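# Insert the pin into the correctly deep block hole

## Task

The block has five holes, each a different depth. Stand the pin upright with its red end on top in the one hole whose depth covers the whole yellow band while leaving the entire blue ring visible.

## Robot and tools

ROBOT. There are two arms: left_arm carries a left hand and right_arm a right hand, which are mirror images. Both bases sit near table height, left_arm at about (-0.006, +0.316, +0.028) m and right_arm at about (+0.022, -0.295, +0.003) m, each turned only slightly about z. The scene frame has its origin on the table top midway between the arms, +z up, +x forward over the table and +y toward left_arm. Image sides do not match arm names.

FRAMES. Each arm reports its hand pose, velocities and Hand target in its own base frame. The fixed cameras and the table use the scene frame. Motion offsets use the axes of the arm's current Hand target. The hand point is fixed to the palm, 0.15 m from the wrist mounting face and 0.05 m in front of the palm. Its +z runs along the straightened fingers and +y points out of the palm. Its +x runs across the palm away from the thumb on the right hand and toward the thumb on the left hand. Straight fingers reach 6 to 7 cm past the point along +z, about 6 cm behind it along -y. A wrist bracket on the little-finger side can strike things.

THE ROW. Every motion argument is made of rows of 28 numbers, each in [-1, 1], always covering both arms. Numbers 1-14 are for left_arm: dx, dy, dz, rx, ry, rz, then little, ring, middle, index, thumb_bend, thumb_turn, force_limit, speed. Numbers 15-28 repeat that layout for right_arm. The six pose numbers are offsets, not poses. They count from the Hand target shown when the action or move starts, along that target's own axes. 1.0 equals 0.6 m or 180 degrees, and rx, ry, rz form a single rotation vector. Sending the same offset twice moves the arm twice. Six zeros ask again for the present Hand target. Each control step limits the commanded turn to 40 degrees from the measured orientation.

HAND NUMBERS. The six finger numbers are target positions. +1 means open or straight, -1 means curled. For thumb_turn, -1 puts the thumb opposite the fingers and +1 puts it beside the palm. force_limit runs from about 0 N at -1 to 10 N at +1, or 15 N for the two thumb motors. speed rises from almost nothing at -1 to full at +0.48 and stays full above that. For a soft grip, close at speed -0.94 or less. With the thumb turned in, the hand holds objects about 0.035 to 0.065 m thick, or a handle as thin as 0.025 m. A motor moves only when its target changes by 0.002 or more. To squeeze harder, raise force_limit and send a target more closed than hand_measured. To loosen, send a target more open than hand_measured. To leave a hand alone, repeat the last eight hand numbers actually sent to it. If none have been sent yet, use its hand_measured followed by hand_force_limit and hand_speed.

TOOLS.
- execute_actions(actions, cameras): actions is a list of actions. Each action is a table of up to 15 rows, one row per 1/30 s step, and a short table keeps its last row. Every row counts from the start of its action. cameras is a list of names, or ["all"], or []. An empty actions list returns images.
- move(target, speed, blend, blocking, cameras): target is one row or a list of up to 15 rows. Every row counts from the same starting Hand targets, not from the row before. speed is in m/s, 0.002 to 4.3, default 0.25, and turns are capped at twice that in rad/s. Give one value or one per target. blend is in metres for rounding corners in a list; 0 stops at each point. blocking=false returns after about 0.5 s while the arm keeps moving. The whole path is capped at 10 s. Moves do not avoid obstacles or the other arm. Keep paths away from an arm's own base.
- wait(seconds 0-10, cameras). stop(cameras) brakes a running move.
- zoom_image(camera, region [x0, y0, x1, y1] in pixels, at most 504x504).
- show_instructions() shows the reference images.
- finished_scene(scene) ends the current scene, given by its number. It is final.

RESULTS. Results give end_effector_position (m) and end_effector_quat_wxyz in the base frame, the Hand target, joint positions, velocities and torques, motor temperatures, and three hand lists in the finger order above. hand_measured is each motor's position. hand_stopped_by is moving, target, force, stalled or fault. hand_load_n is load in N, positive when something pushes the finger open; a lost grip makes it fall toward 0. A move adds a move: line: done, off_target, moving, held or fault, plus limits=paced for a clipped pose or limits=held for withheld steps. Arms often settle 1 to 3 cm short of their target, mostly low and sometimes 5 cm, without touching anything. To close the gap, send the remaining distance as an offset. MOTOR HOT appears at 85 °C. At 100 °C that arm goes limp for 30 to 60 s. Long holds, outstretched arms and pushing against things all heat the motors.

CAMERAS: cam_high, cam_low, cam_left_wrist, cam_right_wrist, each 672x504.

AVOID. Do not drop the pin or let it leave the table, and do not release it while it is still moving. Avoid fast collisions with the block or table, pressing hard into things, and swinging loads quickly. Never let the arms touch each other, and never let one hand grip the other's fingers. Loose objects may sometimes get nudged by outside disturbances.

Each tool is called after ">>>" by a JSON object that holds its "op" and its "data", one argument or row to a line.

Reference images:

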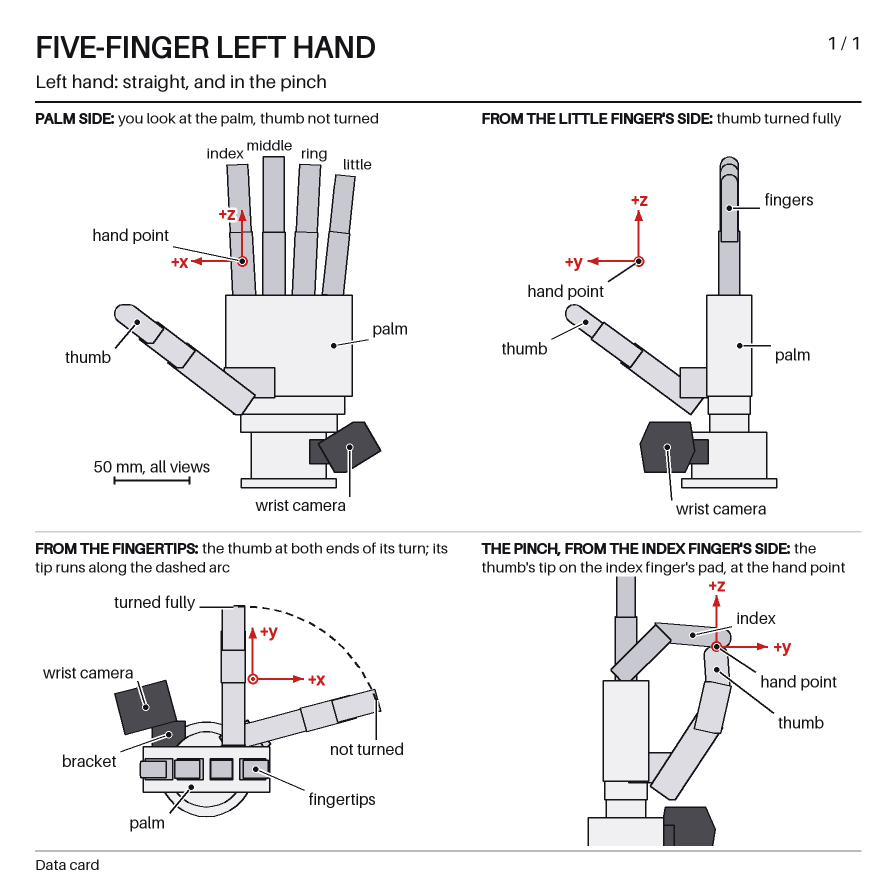

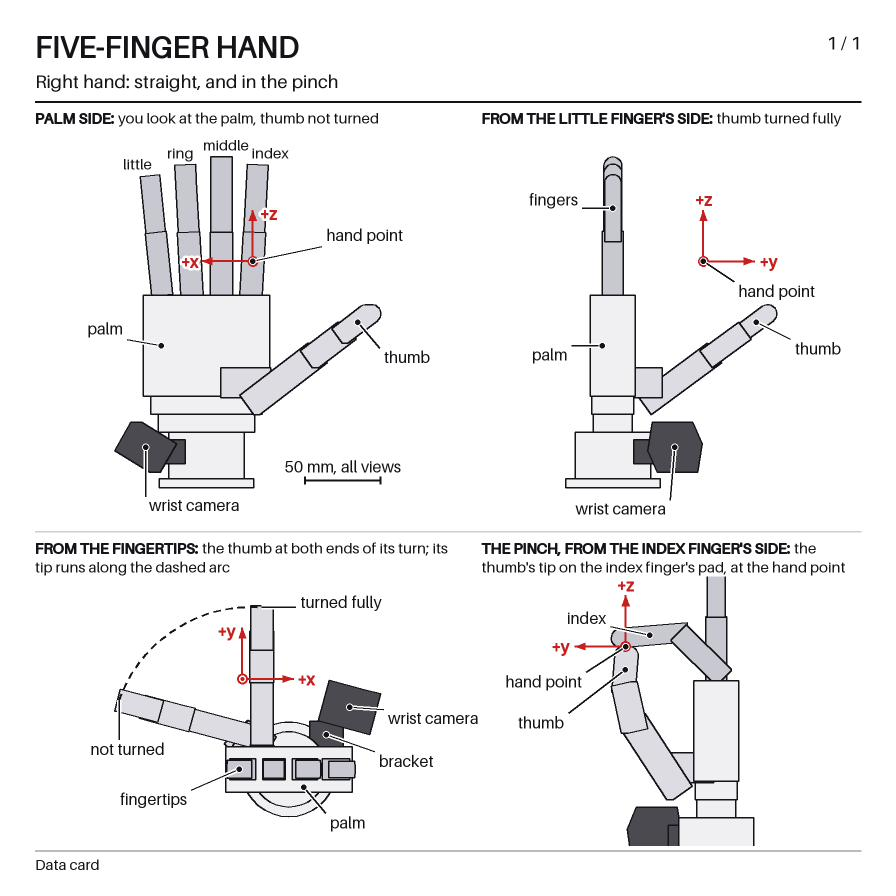

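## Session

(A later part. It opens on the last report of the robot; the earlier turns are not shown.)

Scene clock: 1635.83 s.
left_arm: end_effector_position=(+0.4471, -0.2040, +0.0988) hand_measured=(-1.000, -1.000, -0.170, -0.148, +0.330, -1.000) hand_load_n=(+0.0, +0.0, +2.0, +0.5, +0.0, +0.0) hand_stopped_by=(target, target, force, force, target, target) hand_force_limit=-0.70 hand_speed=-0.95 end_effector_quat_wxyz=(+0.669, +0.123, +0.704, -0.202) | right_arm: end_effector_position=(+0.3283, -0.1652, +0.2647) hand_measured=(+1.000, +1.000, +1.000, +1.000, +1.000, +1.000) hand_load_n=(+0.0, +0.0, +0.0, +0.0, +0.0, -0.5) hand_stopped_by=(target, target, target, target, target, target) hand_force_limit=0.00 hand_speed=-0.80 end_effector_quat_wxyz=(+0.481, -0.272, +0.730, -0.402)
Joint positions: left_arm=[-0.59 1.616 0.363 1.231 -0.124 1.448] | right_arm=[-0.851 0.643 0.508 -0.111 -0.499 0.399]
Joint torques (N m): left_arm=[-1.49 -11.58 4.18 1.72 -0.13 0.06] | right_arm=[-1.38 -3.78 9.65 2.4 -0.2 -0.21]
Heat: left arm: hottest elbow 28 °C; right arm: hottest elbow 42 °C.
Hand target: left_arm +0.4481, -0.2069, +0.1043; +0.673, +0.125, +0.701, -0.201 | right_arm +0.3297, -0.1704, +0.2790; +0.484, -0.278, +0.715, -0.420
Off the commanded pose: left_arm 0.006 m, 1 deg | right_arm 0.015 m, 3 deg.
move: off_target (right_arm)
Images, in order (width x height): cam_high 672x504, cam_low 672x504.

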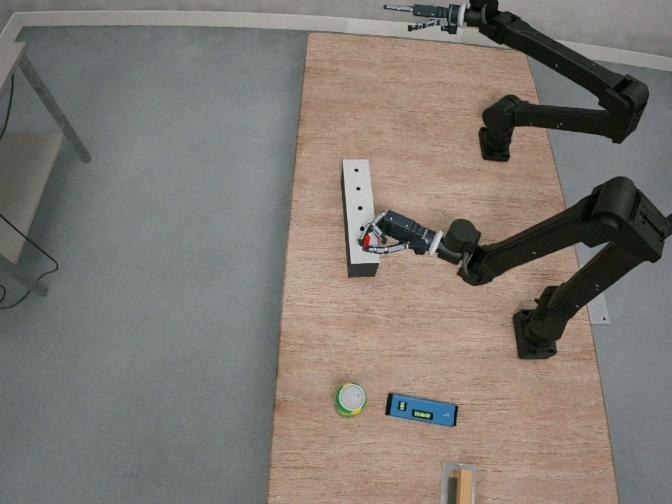

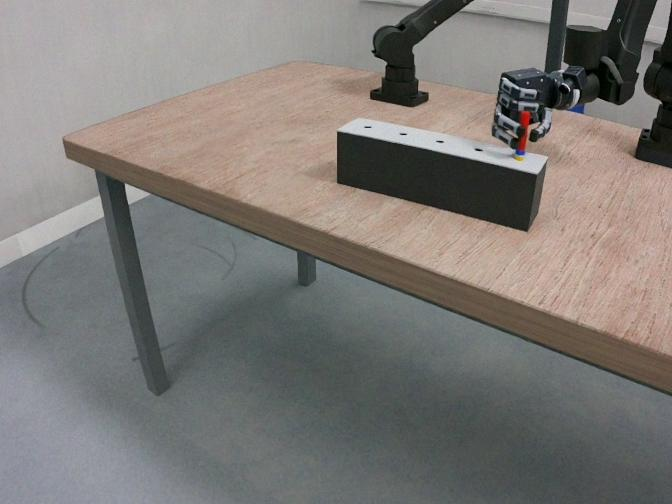

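>>> {"op": "move", "data": {
  "target": [0,0,0,0,0,0,-1,-1,-0.5,-0.5,0.0,-1,-0.35,-0.94,0,0,0,0,0,0,1,1,1,1,1,1,0,-0.8],
  "speed": 0.03,
  "cameras": ["cam_high","cam_low"]
}}

>>> {"op": "zoom_image", "data": {
  "camera": "cam_high",
  "region": [340, 215, 385, 260]
}}

>>> {"op": "zoom_image", "data": {
  "camera": "cam_low",
  "region": [485, 80, 545, 170]
}}

Scene clock: 1640.23 s.
left_arm: end_effector_position=(+0.4480, -0.2019, +0.0988) hand_measured=(-1.000, -1.000, -0.170, -0.148, +0.222, -1.000) hand_load_n=(+0.0, +0.0, +2.5, +2.5, +4.0, +0.5) hand_stopped_by=(target, target, force, force, force, target) hand_force_limit=-0.35 hand_speed=-0.94 end_effector_quat_wxyz=(+0.670, +0.122, +0.705, -0.200) | right_arm: end_effector_position=(+0.3283, -0.1652, +0.2647) hand_measured=(+1.000, +1.000, +1.000, +1.000, +1.000, +1.000) hand_load_n=(+0.0, +0.0, +0.0, +0.0, +0.0, +0.0) hand_stopped_by=(target, target, target, target, target, target) hand_force_limit=0.00 hand_speed=-0.80 end_effector_quat_wxyz=(+0.481, -0.272, +0.730, -0.402)
Joint positions: left_arm=[-0.585 1.616 0.363 1.231 -0.124 1.448] | right_arm=[-0.851 0.643 0.508 -0.111 -0.499 0.399]
Joint torques (N m): left_arm=[-1.55 -11.58 4.16 1.74 -0.14 0.06] | right_arm=[-0.62 -3.84 9.68 2.44 -0.2 -0.21]
Heat: left arm: hottest elbow 28 °C; right arm: hottest elbow 42 °C.
Hand target: left_arm +0.4481, -0.2069, +0.1043; +0.673, +0.125, +0.701, -0.201 | right_arm +0.3297, -0.1704, +0.2790; +0.484, -0.278, +0.715, -0.420
Off the commanded pose: left_arm 0.007 m, 1 deg | right_arm 0.015 m, 3 deg.
move: off_target (right_arm)
Images, in order (width x height): cam_high 672x504, cam_low 672x504.

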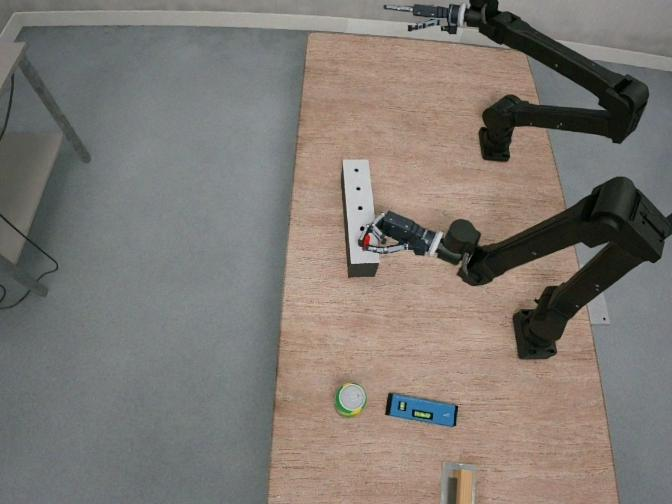

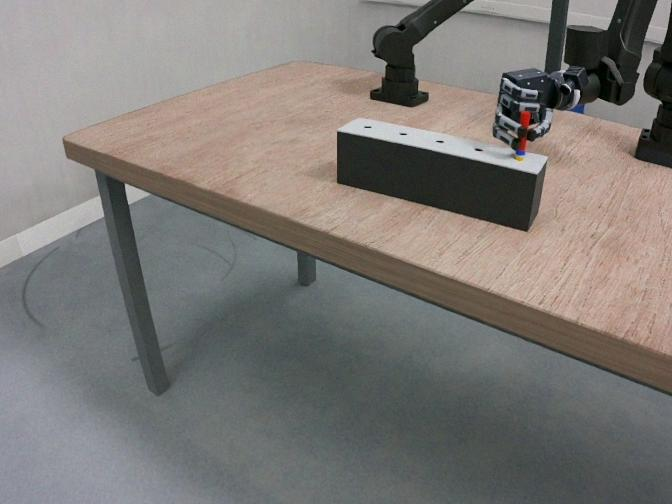

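Scaled by 11.200 from the camera's 672x504 image, which has a finer 960x720 frame.

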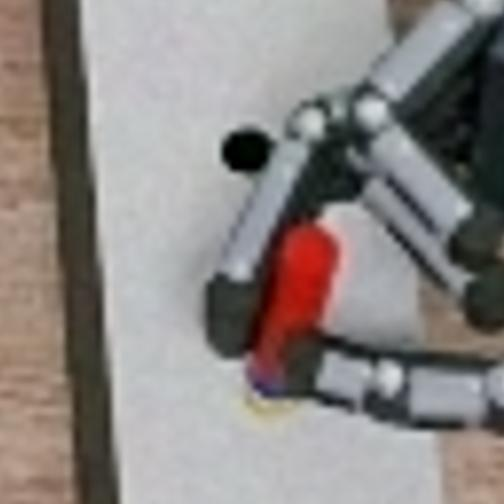

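Scaled by 5.600 from the camera's 672x504 image, which has a finer 960x720 frame.

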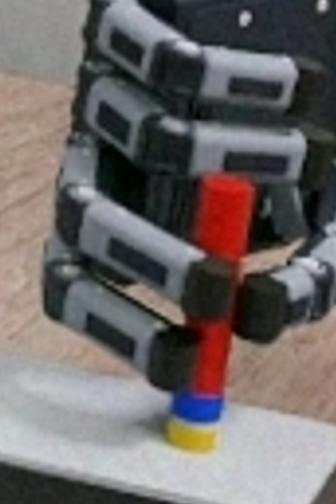

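>>> {"op": "move", "data": {
  "target": [0,0,0,0,0,0,-1,-1,-0.52,-0.52,-0.02,-1,-0.15,-0.94,0,0,0,0,0,0,1,1,1,1,1,1,0,-0.8],
  "speed": 0.03
}}

>>> {"op": "move", "data": {
  "target": [-0.025,0.0,0.006,0,0,0,-1,-1,-0.52,-0.52,-0.02,-1,-0.15,-0.94,0,0,0,0,0,0,1,1,1,1,1,1,0,-0.8],
  "speed": 0.03,
  "cameras": ["cam_high","cam_low"]
}}

>>> {"op": "zoom_image", "data": {
  "camera": "cam_high",
  "region": [340, 215, 385, 260]
}}

>>> {"op": "zoom_image", "data": {
  "camera": "cam_low",
  "region": [485, 80, 545, 170]
}}

Scene clock: 1660.97 s.
left_arm: end_effector_position=(+0.4479, -0.2018, +0.0980) hand_measured=(-1.000, -1.000, -0.180, -0.158, +0.220, -1.000) hand_load_n=(+0.0, +0.0, +3.5, +3.5, +5.0, +0.5) hand_stopped_by=(target, target, force, force, force, target) hand_force_limit=-0.15 hand_speed=-0.94 end_effector_quat_wxyz=(+0.669, +0.122, +0.706, -0.200) | right_arm: end_effector_position=(+0.3283, -0.1652, +0.2647) hand_measured=(+1.000, +1.000, +1.000, +1.000, +1.000, +1.000) hand_load_n=(+0.0, +0.0, +0.0, +0.0, +0.0, +0.0) hand_stopped_by=(target, target, target, target, target, target) hand_force_limit=0.00 hand_speed=-0.80 end_effector_quat_wxyz=(+0.481, -0.272, +0.730, -0.402)
Joint positions: left_arm=[-0.585 1.616 0.363 1.228 -0.124 1.448] | right_arm=[-0.851 0.643 0.508 -0.111 -0.499 0.399]
Joint torques (N m): left_arm=[-1.49 -11.63 4.11 1.78 -0.14 0.06] | right_arm=[-1.55 -3.37 9.7 2.5 -0.2 -0.22]
Heat: left arm: hottest elbow 27 °C; right arm: hottest elbow 42 °C.
Hand target: left_arm +0.4481, -0.2069, +0.1043; +0.673, +0.125, +0.701, -0.201 | right_arm +0.3297, -0.1704, +0.2790; +0.484, -0.278, +0.715, -0.420
Off the commanded pose: left_arm 0.008 m, 1 deg | right_arm 0.015 m, 3 deg.
move: off_target (right_arm)

Scene clock: 1662.33 s.
left_arm: end_effector_position=(+0.4481, -0.2017, +0.0996) hand_measured=(-1.000, -1.000, -0.180, -0.156, +0.220, -1.000) hand_load_n=(+0.0, +0.5, +1.5, +7.5, +5.0, +1.5) hand_stopped_by=(target, target, force, force, force, target) hand_force_limit=-0.15 hand_speed=-0.94 end_effector_quat_wxyz=(+0.657, +0.124, +0.717, -0.198) | right_arm: end_effector_position=(+0.3283, -0.1652, +0.2647) hand_measured=(+1.000, +1.000, +1.000, +1.000, +1.000, +1.000) hand_load_n=(+0.0, +0.0, +0.0, +0.0, +0.0, +0.0) hand_stopped_by=(target, target, target, target, target, target) hand_force_limit=0.00 hand_speed=-0.80 end_effector_quat_wxyz=(+0.481, -0.272, +0.730, -0.402)
Joint positions: left_arm=[-0.582 1.57 0.369 1.143 -0.118 1.444] | right_arm=[-0.851 0.643 0.508 -0.111 -0.499 0.399]
Joint torques (N m): left_arm=[-0.97 -12.92 5.15 2.15 -0.08 0.1] | right_arm=[-0.62 -3.78 9.43 2.44 -0.2 -0.19]
Heat: left arm: hottest elbow 27 °C; right arm: hottest elbow 42 °C.
Hand target: left_arm +0.4523, -0.2071, +0.1192; +0.673, +0.125, +0.701, -0.201 | right_arm +0.3297, -0.1704, +0.2790; +0.484, -0.278, +0.715, -0.420
Off the commanded pose: left_arm 0.021 m, 3 deg | right_arm 0.015 m, 3 deg.
move: off_target (left_arm, right_arm)
Images, in order (width x height): cam_high 672x504, cam_low 672x504.

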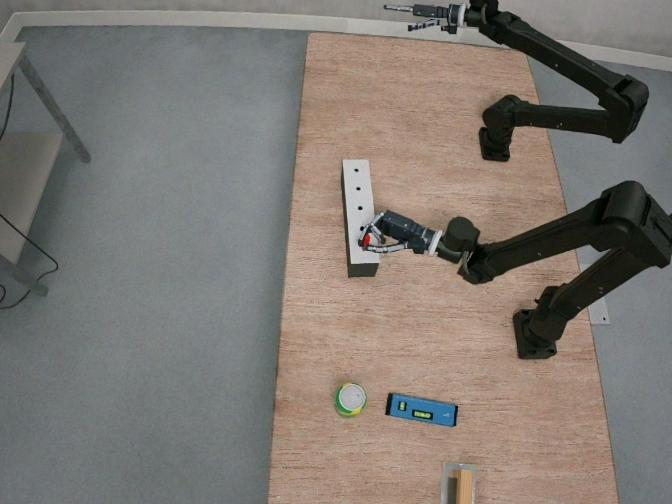

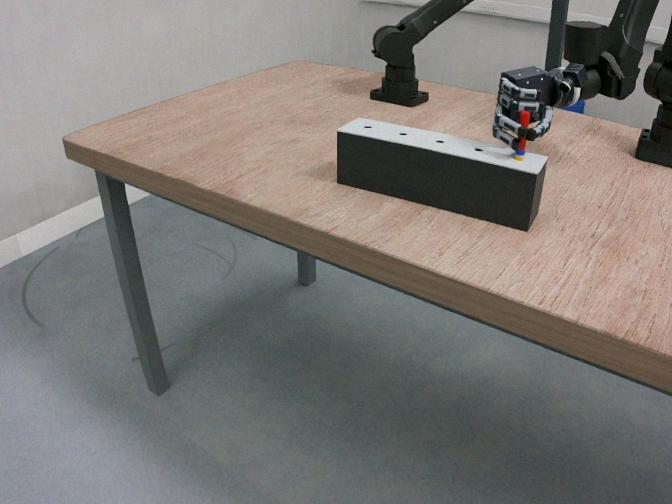

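Scaled by 11.200 from the camera's 672x504 image, which has a finer 960x720 frame.

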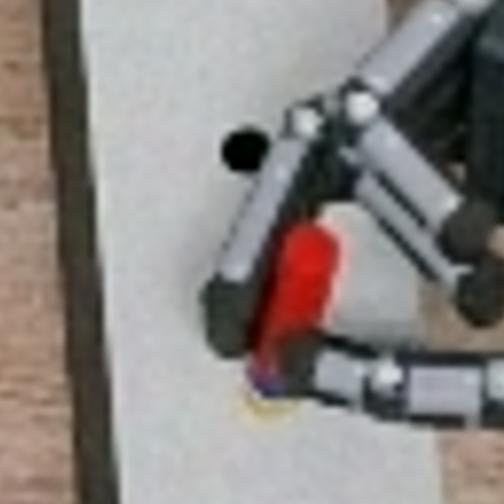

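Scaled by 5.600 from the camera's 672x504 image, which has a finer 960x720 frame.

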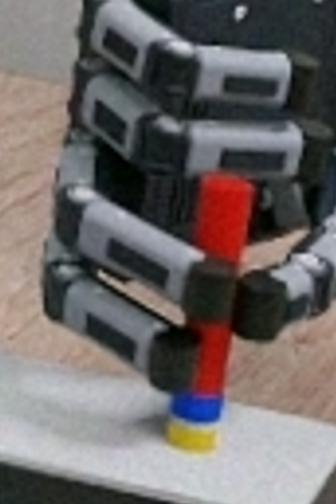

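>>> {"op": "move", "data": {
  "target": [0,0,0,0,0,0,-1,-1,-0.52,0.0,-0.02,-1,-0.15,-0.94,0,0,0,0,0,0,1,1,1,1,1,1,0,-0.8],
  "speed": 0.03
}}

>>> {"op": "move", "data": {
  "target": [0,0.0,0.01,0,-0.012,0,-1,-1,-0.52,0.0,-0.02,-1,-0.15,-0.94,0,0,0,0,0,0,1,1,1,1,1,1,0,-0.8],
  "speed": 0.03,
  "cameras": ["cam_high","cam_low"]
}}

>>> {"op": "zoom_image", "data": {
  "camera": "cam_high",
  "region": [340, 215, 385, 260]
}}

>>> {"op": "zoom_image", "data": {
  "camera": "cam_low",
  "region": [485, 80, 545, 170]
}}

Scene clock: 1668.13 s.
left_arm: end_effector_position=(+0.4482, -0.2018, +0.1025) hand_measured=(-1.000, -1.000, -0.180, +0.000, +0.220, -1.000) hand_load_n=(+0.0, +0.0, +2.0, +0.0, +1.0, +0.5) hand_stopped_by=(target, target, force, target, force, target) hand_force_limit=-0.15 hand_speed=-0.94 end_effector_quat_wxyz=(+0.659, +0.124, +0.714, -0.198) | right_arm: end_effector_position=(+0.3283, -0.1652, +0.2647) hand_measured=(+1.000, +1.000, +1.000, +1.000, +1.000, +1.000) hand_load_n=(+0.0, +0.0, +0.0, +0.0, +0.0, +0.0) hand_stopped_by=(target, target, target, target, target, target) hand_force_limit=0.00 hand_speed=-0.80 end_effector_quat_wxyz=(+0.481, -0.272, +0.730, -0.402)
Joint positions: left_arm=[-0.582 1.564 0.369 1.143 -0.118 1.444] | right_arm=[-0.851 0.643 0.508 -0.111 -0.499 0.399]
Joint torques (N m): left_arm=[-0.97 -12.16 5.22 2.13 -0.08 0.1] | right_arm=[-1.14 -3.9 9.69 2.32 -0.21 -0.26]
Heat: left arm: hottest elbow 27 °C; right arm: hottest elbow 42 °C.
Hand target: left_arm +0.4523, -0.2071, +0.1192; +0.673, +0.125, +0.701, -0.201 | right_arm +0.3297, -0.1704, +0.2790; +0.484, -0.278, +0.715, -0.420
Off the commanded pose: left_arm 0.018 m, 2 deg | right_arm 0.015 m, 3 deg.
move: off_target (left_arm, right_arm)

Scene clock: 1669.53 s.
left_arm: end_effector_position=(+0.4506, -0.2015, +0.1089) hand_measured=(-1.000, -1.000, -0.180, +0.000, +0.220, -1.000) hand_load_n=(+0.0, +0.0, +0.5, +0.0, +0.5, +0.5) hand_stopped_by=(target, target, force, target, force, target) hand_force_limit=-0.15 hand_speed=-0.94 end_effector_quat_wxyz=(+0.674, +0.118, +0.701, -0.201) | right_arm: end_effector_position=(+0.3283, -0.1652, +0.2647) hand_measured=(+1.000, +1.000, +1.000, +1.000, +1.000, +1.000) hand_load_n=(+0.5, +0.0, +0.0, +0.0, +0.0, +0.0) hand_stopped_by=(target, target, target, target, target, target) hand_force_limit=0.00 hand_speed=-0.80 end_effector_quat_wxyz=(+0.481, -0.272, +0.730, -0.402)
Joint positions: left_arm=[-0.582 1.585 0.369 1.206 -0.126 1.447] | right_arm=[-0.851 0.643 0.508 -0.111 -0.499 0.399]
Joint torques (N m): left_arm=[-1.03 -9.47 5.83 2.89 -0.12 0.12] | right_arm=[-0.91 -3.72 9.58 2.41 -0.19 -0.23]
Heat: left arm: hottest elbow 28 °C; right arm: hottest elbow 42 °C.
Hand target: left_arm +0.4576, -0.2098, +0.1191; +0.686, +0.121, +0.688, -0.203 | right_arm +0.3297, -0.1704, +0.2790; +0.484, -0.278, +0.715, -0.420
Off the commanded pose: left_arm 0.015 m, 2 deg | right_arm 0.015 m, 3 deg.
move: off_target (left_arm, right_arm)
Images, in order (width x height): cam_high 672x504, cam_low 672x504.

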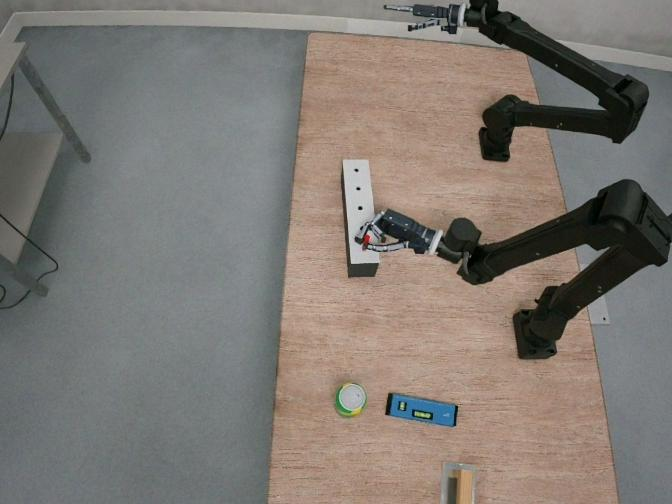

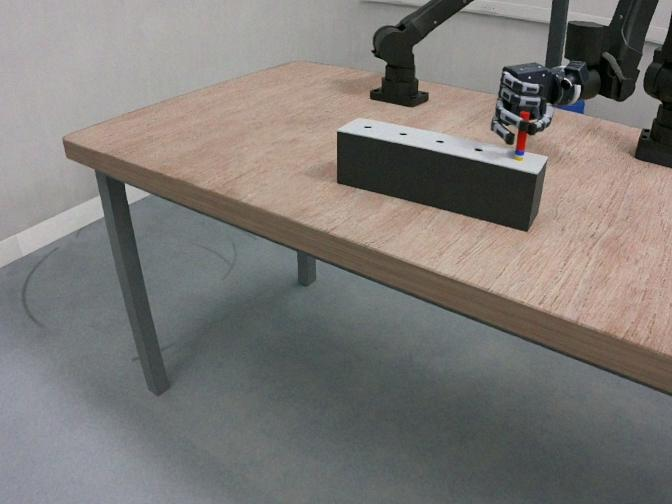

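Scaled by 11.200 from the camera's 672x504 image, which has a finer 960x720 frame.

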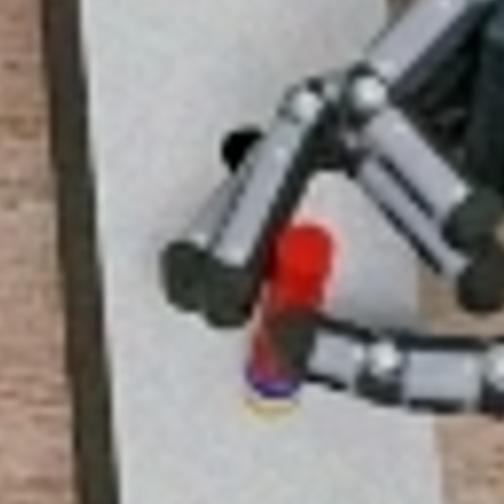

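Scaled by 5.600 from the camera's 672x504 image, which has a finer 960x720 frame.

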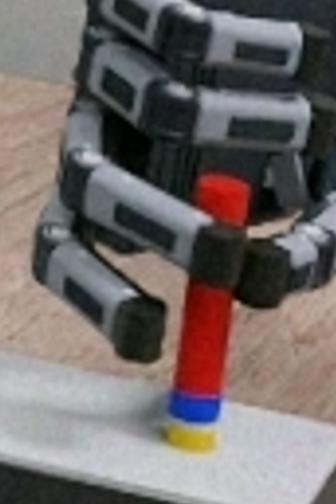

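>>> {"op": "move", "data": {
  "target": [0,0,0,0,0,0,-1,-1,-0.53,0.0,-0.04,-1,-0.1,-0.94,0,0,0,0,0,0,1,1,1,1,1,1,0,-0.8],
  "speed": 0.03
}}

>>> {"op": "move", "data": {
  "target": [-0.033,0.0,0.003,0,-0.012,0,-1,-1,-0.53,0.0,-0.04,-1,-0.1,-0.94,0,0,0,0,0,0,1,1,1,1,1,1,0,-0.8],
  "speed": 0.03,
  "cameras": ["cam_high","cam_low"]
}}

>>> {"op": "zoom_image", "data": {
  "camera": "cam_high",
  "region": [340, 215, 385, 260]
}}

>>> {"op": "zoom_image", "data": {
  "camera": "cam_low",
  "region": [485, 80, 545, 170]
}}

Scene clock: 1675.83 s.
left_arm: end_effector_position=(+0.4525, -0.1998, +0.1090) hand_measured=(-1.000, -1.000, -0.234, +0.000, +0.160, -1.000) hand_load_n=(+0.0, +0.0, +4.5, +0.0, +6.0, +1.0) hand_stopped_by=(target, target, force, target, force, target) hand_force_limit=-0.10 hand_speed=-0.94 end_effector_quat_wxyz=(+0.676, +0.116, +0.701, -0.195) | right_arm: end_effector_position=(+0.3283, -0.1652, +0.2647) hand_measured=(+1.000, +1.000, +1.000, +1.000, +1.000, +1.000) hand_load_n=(+0.0, +0.0, +0.0, +0.0, +0.0, +0.0) hand_stopped_by=(target, target, target, target, target, target) hand_force_limit=0.00 hand_speed=-0.80 end_effector_quat_wxyz=(+0.481, -0.272, +0.730, -0.402)
Joint positions: left_arm=[-0.582 1.59 0.373 1.206 -0.138 1.453] | right_arm=[-0.851 0.643 0.508 -0.111 -0.499 0.399]
Joint torques (N m): left_arm=[-1.03 -9.93 5.46 2.91 0.24 0.06] | right_arm=[-1.26 -3.08 9.59 2.52 -0.19 -0.2]
Heat: left arm: hottest elbow 28 °C; right arm: hottest elbow 42 °C.
Hand target: left_arm +0.4576, -0.2098, +0.1191; +0.686, +0.121, +0.688, -0.203 | right_arm +0.3297, -0.1704, +0.2790; +0.484, -0.278, +0.715, -0.420
Off the commanded pose: left_arm 0.015 m, 2 deg | right_arm 0.015 m, 3 deg.
move: off_target (left_arm, right_arm)

Scene clock: 1677.03 s.
left_arm: end_effector_position=(+0.4529, -0.1991, +0.1097) hand_measured=(-1.000, -1.000, -0.234, +0.000, +0.160, -1.000) hand_load_n=(+0.0, +0.0, +4.5, +0.0, +5.5, +1.5) hand_stopped_by=(target, target, force, target, force, target) hand_force_limit=-0.10 hand_speed=-0.94 end_effector_quat_wxyz=(+0.677, +0.115, +0.701, -0.194) | right_arm: end_effector_position=(+0.3283, -0.1652, +0.2647) hand_measured=(+1.000, +1.000, +1.000, +1.000, +1.000, +1.000) hand_load_n=(+0.0, +0.0, +0.0, +0.0, +0.0, +0.0) hand_stopped_by=(target, target, target, target, target, target) hand_force_limit=0.00 hand_speed=-0.80 end_effector_quat_wxyz=(+0.481, -0.272, +0.730, -0.402)
Joint positions: left_arm=[-0.58 1.588 0.373 1.206 -0.138 1.453] | right_arm=[-0.851 0.643 0.508 -0.111 -0.499 0.399]
Joint torques (N m): left_arm=[-0.67 -13.51 5.74 2.66 0.27 0.1] | right_arm=[-0.97 -3.84 9.66 2.43 -0.16 -0.24]
Heat: left arm: hottest elbow 28 °C; right arm: hottest elbow 42 °C.
Hand target: left_arm +0.4598, -0.2084, +0.1388; +0.699, +0.117, +0.675, -0.205 | right_arm +0.3297, -0.1704, +0.2790; +0.484, -0.278, +0.715, -0.420
Off the commanded pose: left_arm 0.031 m, 4 deg | right_arm 0.015 m, 3 deg.
move: off_target (left_arm, right_arm)
Images, in order (width x height): cam_high 672x504, cam_low 672x504.

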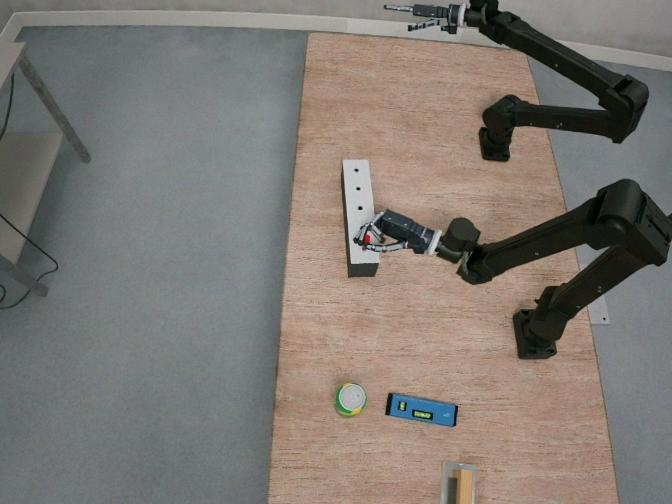

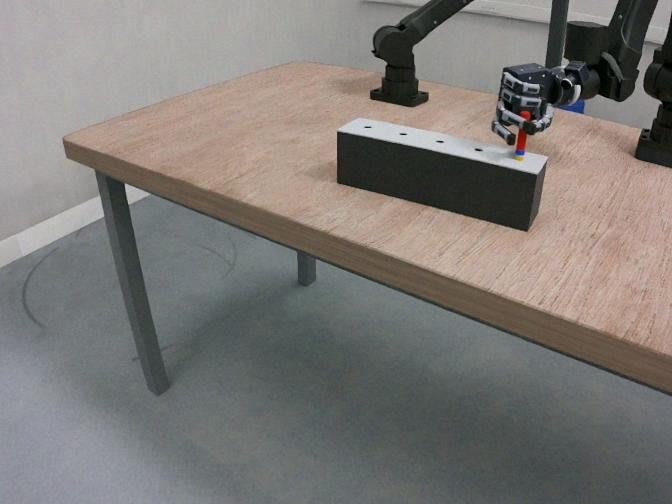

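Scaled by 11.200 from the camera's 672x504 image, which has a finer 960x720 frame.

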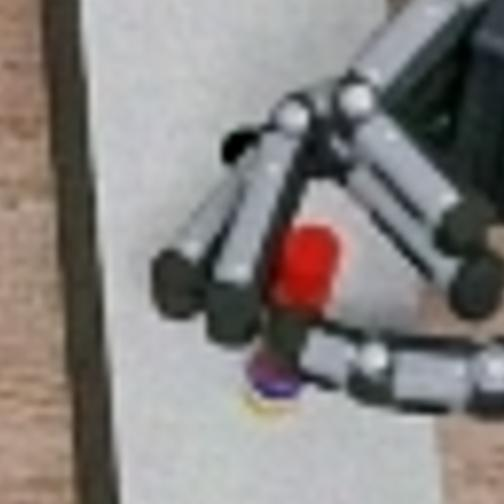

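Scaled by 5.600 from the camera's 672x504 image, which has a finer 960x720 frame.

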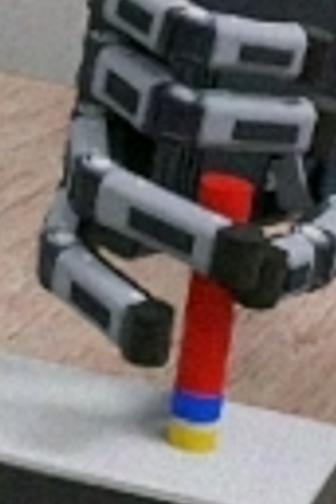

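>>> {"op": "move", "data": {
  "target": [-0.02,0.0,0.003,0,-0.006,0,-1,-1,-0.53,0.0,-0.04,-1,-0.1,-0.94,0,0,0,0,0,0,1,1,1,1,1,1,0,-0.8],
  "speed": 0.03,
  "cameras": ["cam_high","cam_low"]
}}

>>> {"op": "zoom_image", "data": {
  "camera": "cam_high",
  "region": [340, 215, 385, 260]
}}

>>> {"op": "zoom_image", "data": {
  "camera": "cam_low",
  "region": [485, 80, 545, 170]
}}

Scene clock: 1682.77 s.
left_arm: end_effector_position=(+0.4533, -0.1989, +0.1327) hand_measured=(-1.000, -1.000, -0.236, +0.000, +0.160, -1.000) hand_load_n=(+0.0, +0.0, +0.0, +0.0, +0.5, +0.5) hand_stopped_by=(target, target, force, target, force, target) hand_force_limit=-0.10 hand_speed=-0.94 end_effector_quat_wxyz=(+0.691, +0.110, +0.685, -0.201) | right_arm: end_effector_position=(+0.3283, -0.1652, +0.2647) hand_measured=(+1.000, +1.000, +1.000, +1.000, +1.000, +1.000) hand_load_n=(+0.0, +0.0, +0.0, +0.0, +0.0, +0.0) hand_stopped_by=(target, target, target, target, target, target) hand_force_limit=0.00 hand_speed=-0.80 end_effector_quat_wxyz=(+0.481, -0.272, +0.730, -0.402)
Joint positions: left_arm=[-0.579 1.535 0.373 1.198 -0.136 1.453] | right_arm=[-0.851 0.643 0.508 -0.111 -0.499 0.399]
Joint torques (N m): left_arm=[-0.56 -11.05 6.58 2.3 0.28 0.12] | right_arm=[-1.49 -3.66 9.72 2.4 -0.19 -0.19]
Heat: left arm: hottest elbow 28 °C; right arm: hottest elbow 42 °C.
Hand target: left_arm +0.4614, -0.2076, +0.1508; +0.705, +0.115, +0.669, -0.206 | right_arm +0.3297, -0.1704, +0.2790; +0.484, -0.278, +0.715, -0.420
Off the commanded pose: left_arm 0.022 m, 3 deg | right_arm 0.015 m, 3 deg.
move: off_target (left_arm, right_arm)
Images, in order (width x height): cam_high 672x504, cam_low 672x504.

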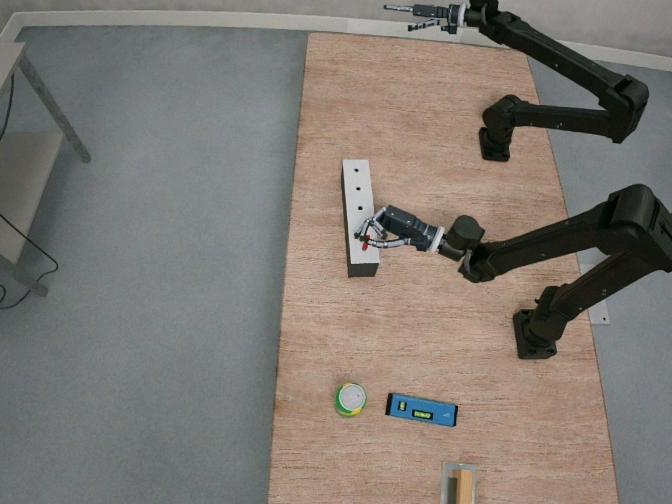

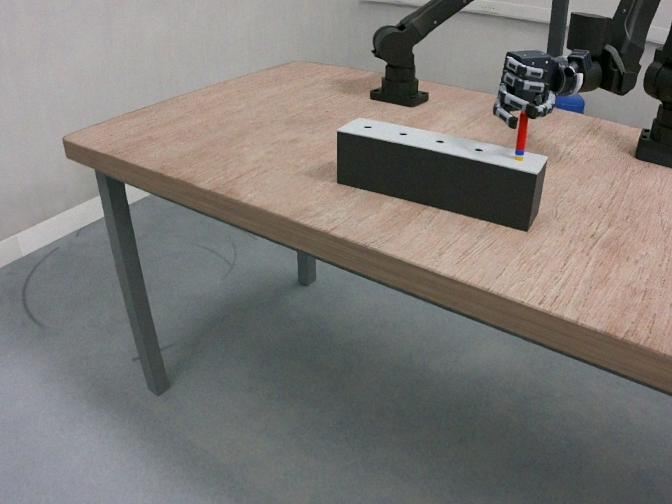

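Scaled by 11.200 from the camera's 672x504 image, which has a finer 960x720 frame.

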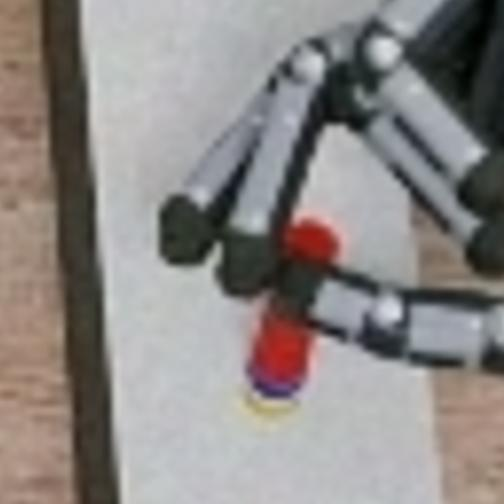

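Scaled by 5.600 from the camera's 672x504 image, which has a finer 960x720 frame.

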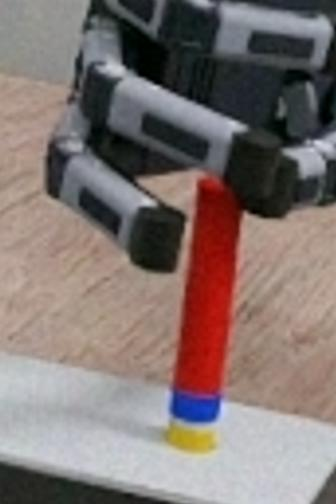

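>>> {"op": "move", "data": {
  "target": [0,0,0,0,0,0,-1,-1,0.15,0.15,0.45,-1,-0.3,-0.8,0,0,0,0,0,0,1,1,1,1,1,1,0,-0.8],
  "speed": 0.02
}}

>>> {"op": "move", "data": {
  "target": [0.0882,0.0013,-0.0274,0,0.03,0,-1,-1,0.15,0.15,0.45,-1,-0.3,-0.8,0,0,0,0,0,0,1,1,1,1,1,1,0,-0.8],
  "speed": 0.03
}}

>>> {"op": "move", "data": {
  "target": [-0.012,0,0,0,0,0,-1,-1,0.05,0.05,0.4,-1,-0.3,-0.8,0,0,0,0,0,0,1,1,1,1,1,1,0,-0.8],
  "speed": 0.03,
  "cameras": ["cam_high","cam_low"]
}}

>>> {"op": "zoom_image", "data": {
  "camera": "cam_high",
  "region": [340, 215, 385, 260]
}}

>>> {"op": "zoom_image", "data": {
  "camera": "cam_low",
  "region": [485, 80, 545, 170]
}}

Scene clock: 1701.77 s.
left_arm: end_effector_position=(+0.4533, -0.1991, +0.1328) hand_measured=(-1.000, -1.000, +0.150, +0.150, +0.450, -1.000) hand_load_n=(+0.0, +0.0, +0.0, +0.0, +0.0, +0.0) hand_stopped_by=(target, target, target, target, target, target) hand_force_limit=-0.30 hand_speed=-0.80 end_effector_quat_wxyz=(+0.691, +0.112, +0.685, -0.201) | right_arm: end_effector_position=(+0.3283, -0.1652, +0.2647) hand_measured=(+1.000, +1.000, +1.000, +1.000, +1.000, +1.000) hand_load_n=(+0.0, +0.0, +0.0, +0.0, +0.0, +0.0) hand_stopped_by=(target, target, target, target, target, target) hand_force_limit=0.00 hand_speed=-0.80 end_effector_quat_wxyz=(+0.481, -0.272, +0.730, -0.402)
Joint positions: left_arm=[-0.579 1.535 0.373 1.198 -0.135 1.455] | right_arm=[-0.851 0.643 0.508 -0.111 -0.499 0.399]
Joint torques (N m): left_arm=[-0.5 -11.05 6.58 2.29 0.2 0.11] | right_arm=[-1.14 -3.72 9.69 2.62 -0.19 -0.25]
Motor temperatures (°C): left_arm=[22 24 28 22 21 24] | right_arm=[23 22 42 24 24 24]
Heat: left arm: hottest elbow 28 °C; right arm: hottest elbow 42 °C.
Hand target: left_arm +0.4614, -0.2076, +0.1508; +0.705, +0.115, +0.669, -0.206 | right_arm +0.3297, -0.1704, +0.2790; +0.484, -0.278, +0.715, -0.420
Off the commanded pose: left_arm 0.021 m, 3 deg | right_arm 0.015 m, 3 deg.
move: off_target (left_arm, right_arm)

Scene clock: 1704.27 s.
left_arm: end_effector_position=(+0.4508, -0.1984, +0.0964) hand_measured=(-1.000, -1.000, +0.150, +0.150, +0.450, -1.000) hand_load_n=(+0.0, +0.0, +0.0, +0.0, +0.0, +0.5) hand_stopped_by=(target, target, target, target, target, target) hand_force_limit=-0.30 hand_speed=-0.80 end_effector_quat_wxyz=(+0.671, +0.119, +0.706, -0.192) | right_arm: end_effector_position=(+0.3283, -0.1652, +0.2647) hand_measured=(+1.000, +1.000, +1.000, +1.000, +1.000, +1.000) hand_load_n=(+0.0, +0.0, +0.0, +0.0, +0.0, +0.0) hand_stopped_by=(target, target, target, target, target, target) hand_force_limit=0.00 hand_speed=-0.80 end_effector_quat_wxyz=(+0.481, -0.272, +0.730, -0.402)
Joint positions: left_arm=[-0.58 1.628 0.367 1.235 -0.135 1.455] | right_arm=[-0.851 0.643 0.508 -0.111 -0.499 0.399]
Joint torques (N m): left_arm=[-1.61 -9.76 3.6 2.88 0.03 0] | right_arm=[-1.26 -4.01 9.76 2.41 -0.18 -0.2]
Heat: left arm: hottest elbow 28 °C; right arm: hottest elbow 42 °C.
Hand target: left_arm +0.4481, -0.2070, +0.0970; +0.673, +0.125, +0.701, -0.201 | right_arm +0.3297, -0.1704, +0.2790; +0.484, -0.278, +0.715, -0.420
Off the commanded pose: left_arm 0.009 m, 1 deg | right_arm 0.015 m, 3 deg.
move: off_target (right_arm)

Scene clock: 1705.47 s.
left_arm: end_effector_position=(+0.4509, -0.1988, +0.1009) hand_measured=(-1.000, -1.000, +0.050, +0.050, +0.400, -1.000) hand_load_n=(+0.0, +0.0, +0.0, +0.0, +0.0, +0.0) hand_stopped_by=(target, target, target, target, target, target) hand_force_limit=-0.30 hand_speed=-0.80 end_effector_quat_wxyz=(+0.673, +0.118, +0.704, -0.194) | right_arm: end_effector_position=(+0.3283, -0.1652, +0.2647) hand_measured=(+1.000, +1.000, +1.000, +1.000, +1.000, +1.000) hand_load_n=(+0.0, -0.5, +0.0, +0.0, +0.0, +0.0) hand_stopped_by=(target, target, target, target, target, target) hand_force_limit=0.00 hand_speed=-0.80 end_effector_quat_wxyz=(+0.481, -0.272, +0.730, -0.402)
Joint positions: left_arm=[-0.58 1.616 0.367 1.231 -0.133 1.455] | right_arm=[-0.851 0.643 0.508 -0.111 -0.499 0.399]
Joint torques (N m): left_arm=[-1.38 -11.52 3.79 1.7 0.14 0] | right_arm=[-0.73 -3.43 9.66 2.47 -0.2 -0.21]
Heat: left arm: hottest elbow 28 °C; right arm: hottest elbow 42 °C.
Hand target: left_arm +0.4486, -0.2063, +0.1041; +0.673, +0.125, +0.701, -0.201 | right_arm +0.3297, -0.1704, +0.2790; +0.484, -0.278, +0.715, -0.420
Off the commanded pose: left_arm 0.008 m, 1 deg | right_arm 0.015 m, 3 deg.
move: off_target (right_arm)
Images, in order (width x height): cam_high 672x504, cam_low 672x504.

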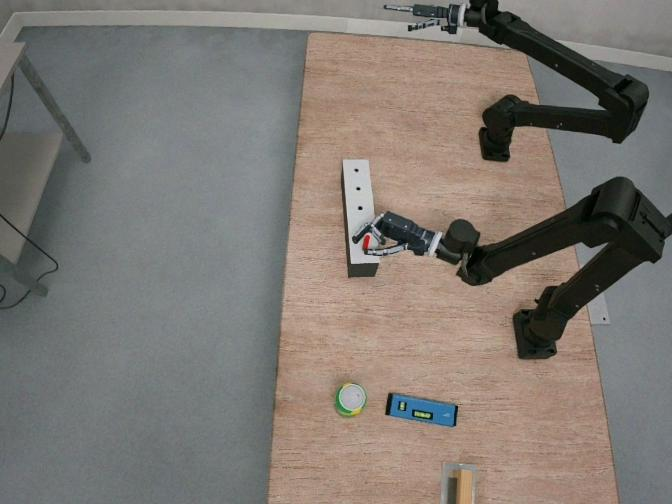

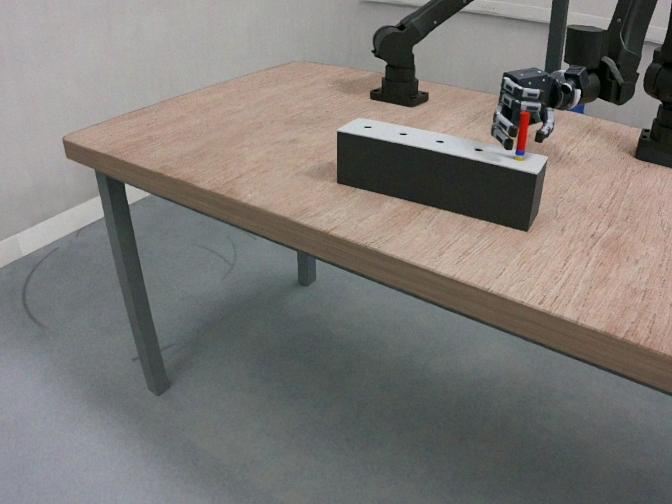

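Scaled by 11.200 from the camera's 672x504 image, which has a finer 960x720 frame.

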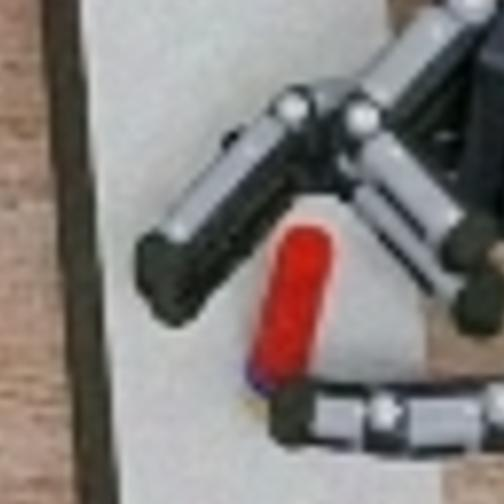

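Scaled by 5.600 from the camera's 672x504 image, which has a finer 960x720 frame.

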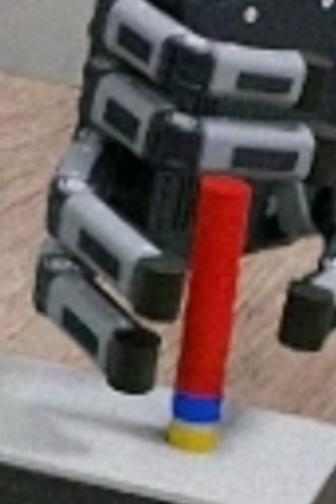

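>>> {"op": "move", "data": {
  "target": [0.0015,-0.0107,-0.0014,0,0,0,-1,-1,0.05,0.05,0.4,-1,-0.3,-0.8,0,0,0,0,0,0,1,1,1,1,1,1,0,-0.8],
  "speed": 0.03
}}

>>> {"op": "move", "data": {
  "target": [0,0,0,0,0,0,-1,-1,-0.5,-0.5,0.33,-1,-0.7,-0.95,0,0,0,0,0,0,1,1,1,1,1,1,0,-0.8],
  "speed": 0.03
}}

>>> {"op": "move", "data": {
  "target": [0,0,0,0,0,0,-1,-1,-0.5,-0.5,0.0,-1,-0.35,-0.94,0,0,0,0,0,0,1,1,1,1,1,1,0,-0.8],
  "speed": 0.03,
  "cameras": ["cam_high","cam_low"]
}}

>>> {"op": "zoom_image", "data": {
  "camera": "cam_high",
  "region": [340, 215, 385, 260]
}}

>>> {"op": "zoom_image", "data": {
  "camera": "cam_low",
  "region": [485, 80, 545, 170]
}}

Scene clock: 1713.77 s.
left_arm: end_effector_position=(+0.4472, -0.2059, +0.1009) hand_measured=(-1.000, -1.000, +0.050, +0.050, +0.400, -1.000) hand_load_n=(+0.0, +0.0, +0.0, +0.0, +0.0, +0.0) hand_stopped_by=(target, target, target, target, target, target) hand_force_limit=-0.30 hand_speed=-0.80 end_effector_quat_wxyz=(+0.672, +0.122, +0.703, -0.198) | right_arm: end_effector_position=(+0.3283, -0.1652, +0.2647) hand_measured=(+1.000, +1.000, +1.000, +1.000, +1.000, +1.000) hand_load_n=(+0.0, +0.0, +0.0, +0.0, +0.0, -0.5) hand_stopped_by=(target, target, target, target, target, target) hand_force_limit=0.00 hand_speed=-0.80 end_effector_quat_wxyz=(+0.481, -0.272, +0.730, -0.402)
Joint positions: left_arm=[-0.6 1.616 0.367 1.231 -0.142 1.455] | right_arm=[-0.851 0.643 0.508 -0.111 -0.499 0.399]
Joint torques (N m): left_arm=[-1.55 -11.46 3.82 1.73 -0.14 -0.01] | right_arm=[-1.2 -3.37 9.52 2.5 -0.18 -0.23]
Heat: left arm: hottest elbow 28 °C; right arm: hottest elbow 42 °C.
Hand target: left_arm +0.4449, -0.2117, +0.1040; +0.673, +0.125, +0.701, -0.201 | right_arm +0.3297, -0.1704, +0.2790; +0.484, -0.278, +0.715, -0.420
Off the commanded pose: left_arm 0.007 m, 0 deg | right_arm 0.015 m, 3 deg.
move: off_target (right_arm)

Scene clock: 1715.97 s.
left_arm: end_effector_position=(+0.4472, -0.2059, +0.1009) hand_measured=(-1.000, -1.000, -0.186, -0.172, +0.330, -1.000) hand_load_n=(+0.0, +0.0, +1.5, +1.0, +0.0, +0.0) hand_stopped_by=(target, target, force, force, target, target) hand_force_limit=-0.70 hand_speed=-0.95 end_effector_quat_wxyz=(+0.672, +0.122, +0.703, -0.198) | right_arm: end_effector_position=(+0.3283, -0.1652, +0.2647) hand_measured=(+1.000, +1.000, +1.000, +1.000, +1.000, +1.000) hand_load_n=(+0.0, +0.0, +0.0, +0.0, +0.0, +0.0) hand_stopped_by=(target, target, target, target, target, target) hand_force_limit=0.00 hand_speed=-0.80 end_effector_quat_wxyz=(+0.481, -0.272, +0.730, -0.402)
Joint positions: left_arm=[-0.6 1.616 0.367 1.231 -0.142 1.455] | right_arm=[-0.851 0.643 0.508 -0.111 -0.499 0.399]
Joint torques (N m): left_arm=[-1.55 -11.46 3.81 1.76 -0.14 -0.01] | right_arm=[-0.97 -3.08 9.83 2.39 -0.2 -0.21]
Heat: left arm: hottest elbow 27 °C; right arm: hottest elbow 42 °C.
Hand target: left_arm +0.4449, -0.2117, +0.1040; +0.673, +0.125, +0.701, -0.201 | right_arm +0.3297, -0.1704, +0.2790; +0.484, -0.278, +0.715, -0.420
Off the commanded pose: left_arm 0.007 m, 0 deg | right_arm 0.015 m, 3 deg.
move: off_target (right_arm)

Scene clock: 1717.00 s.
left_arm: end_effector_position=(+0.4472, -0.2059, +0.1009) hand_measured=(-1.000, -1.000, -0.184, -0.170, +0.288, -1.000) hand_load_n=(+0.0, +0.0, +2.5, +2.0, +4.5, +0.5) hand_stopped_by=(target, target, force, force, force, target) hand_force_limit=-0.35 hand_speed=-0.94 end_effector_quat_wxyz=(+0.672, +0.122, +0.703, -0.198) | right_arm: end_effector_position=(+0.3283, -0.1652, +0.2647) hand_measured=(+1.000, +1.000, +1.000, +1.000, +1.000, +1.000) hand_load_n=(+0.0, +0.0, +0.0, +0.0, +0.0, -0.5) hand_stopped_by=(target, target, target, target, target, target) hand_force_limit=0.00 hand_speed=-0.80 end_effector_quat_wxyz=(+0.481, -0.272, +0.730, -0.402)
Joint positions: left_arm=[-0.6 1.616 0.367 1.231 -0.142 1.455] | right_arm=[-0.851 0.643 0.508 -0.111 -0.499 0.399]
Joint torques (N m): left_arm=[-1.55 -11.4 3.81 1.76 -0.13 -0.01] | right_arm=[-1.44 -3.19 9.57 2.36 -0.18 -0.19]
Heat: left arm: hottest elbow 27 °C; right arm: hottest elbow 42 °C.
Hand target: left_arm +0.4449, -0.2117, +0.1040; +0.673, +0.125, +0.701, -0.201 | right_arm +0.3297, -0.1704, +0.2790; +0.484, -0.278, +0.715, -0.420
Off the commanded pose: left_arm 0.007 m, 0 deg | right_arm 0.015 m, 3 deg.
move: off_target (right_arm)
Images, in order (width x height): cam_high 672x504, cam_low 672x504.

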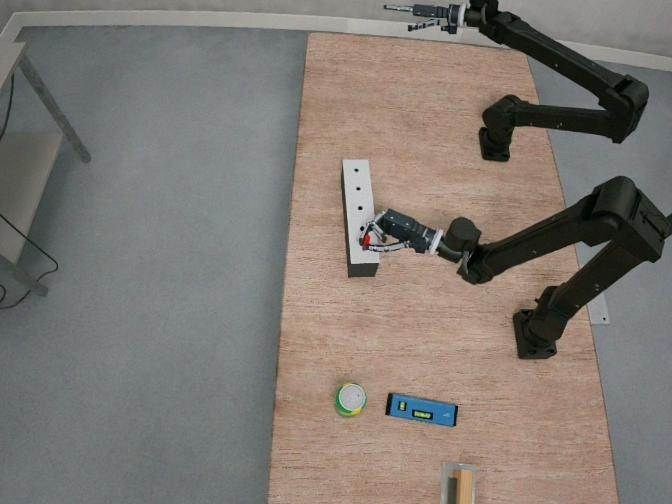

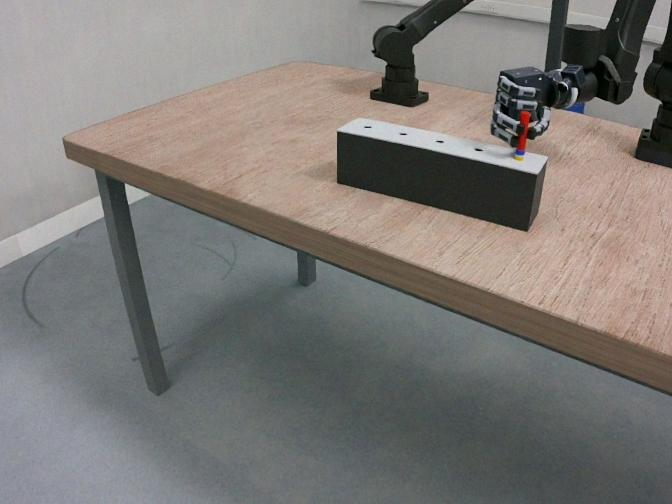

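Scaled by 11.200 from the camera's 672x504 image, which has a finer 960x720 frame.

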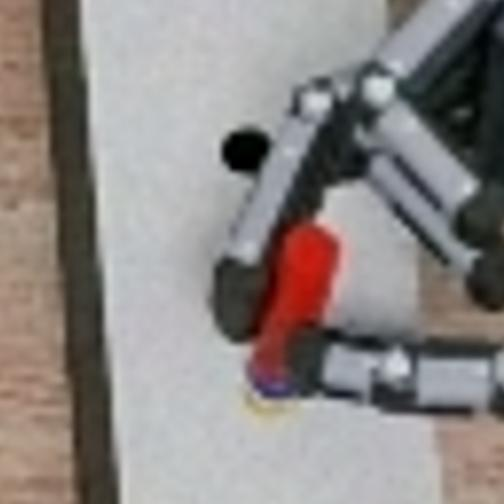

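Scaled by 5.600 from the camera's 672x504 image, which has a finer 960x720 frame.

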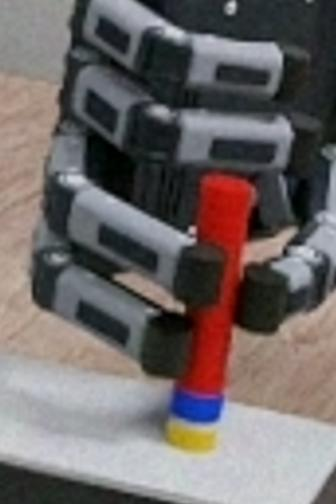

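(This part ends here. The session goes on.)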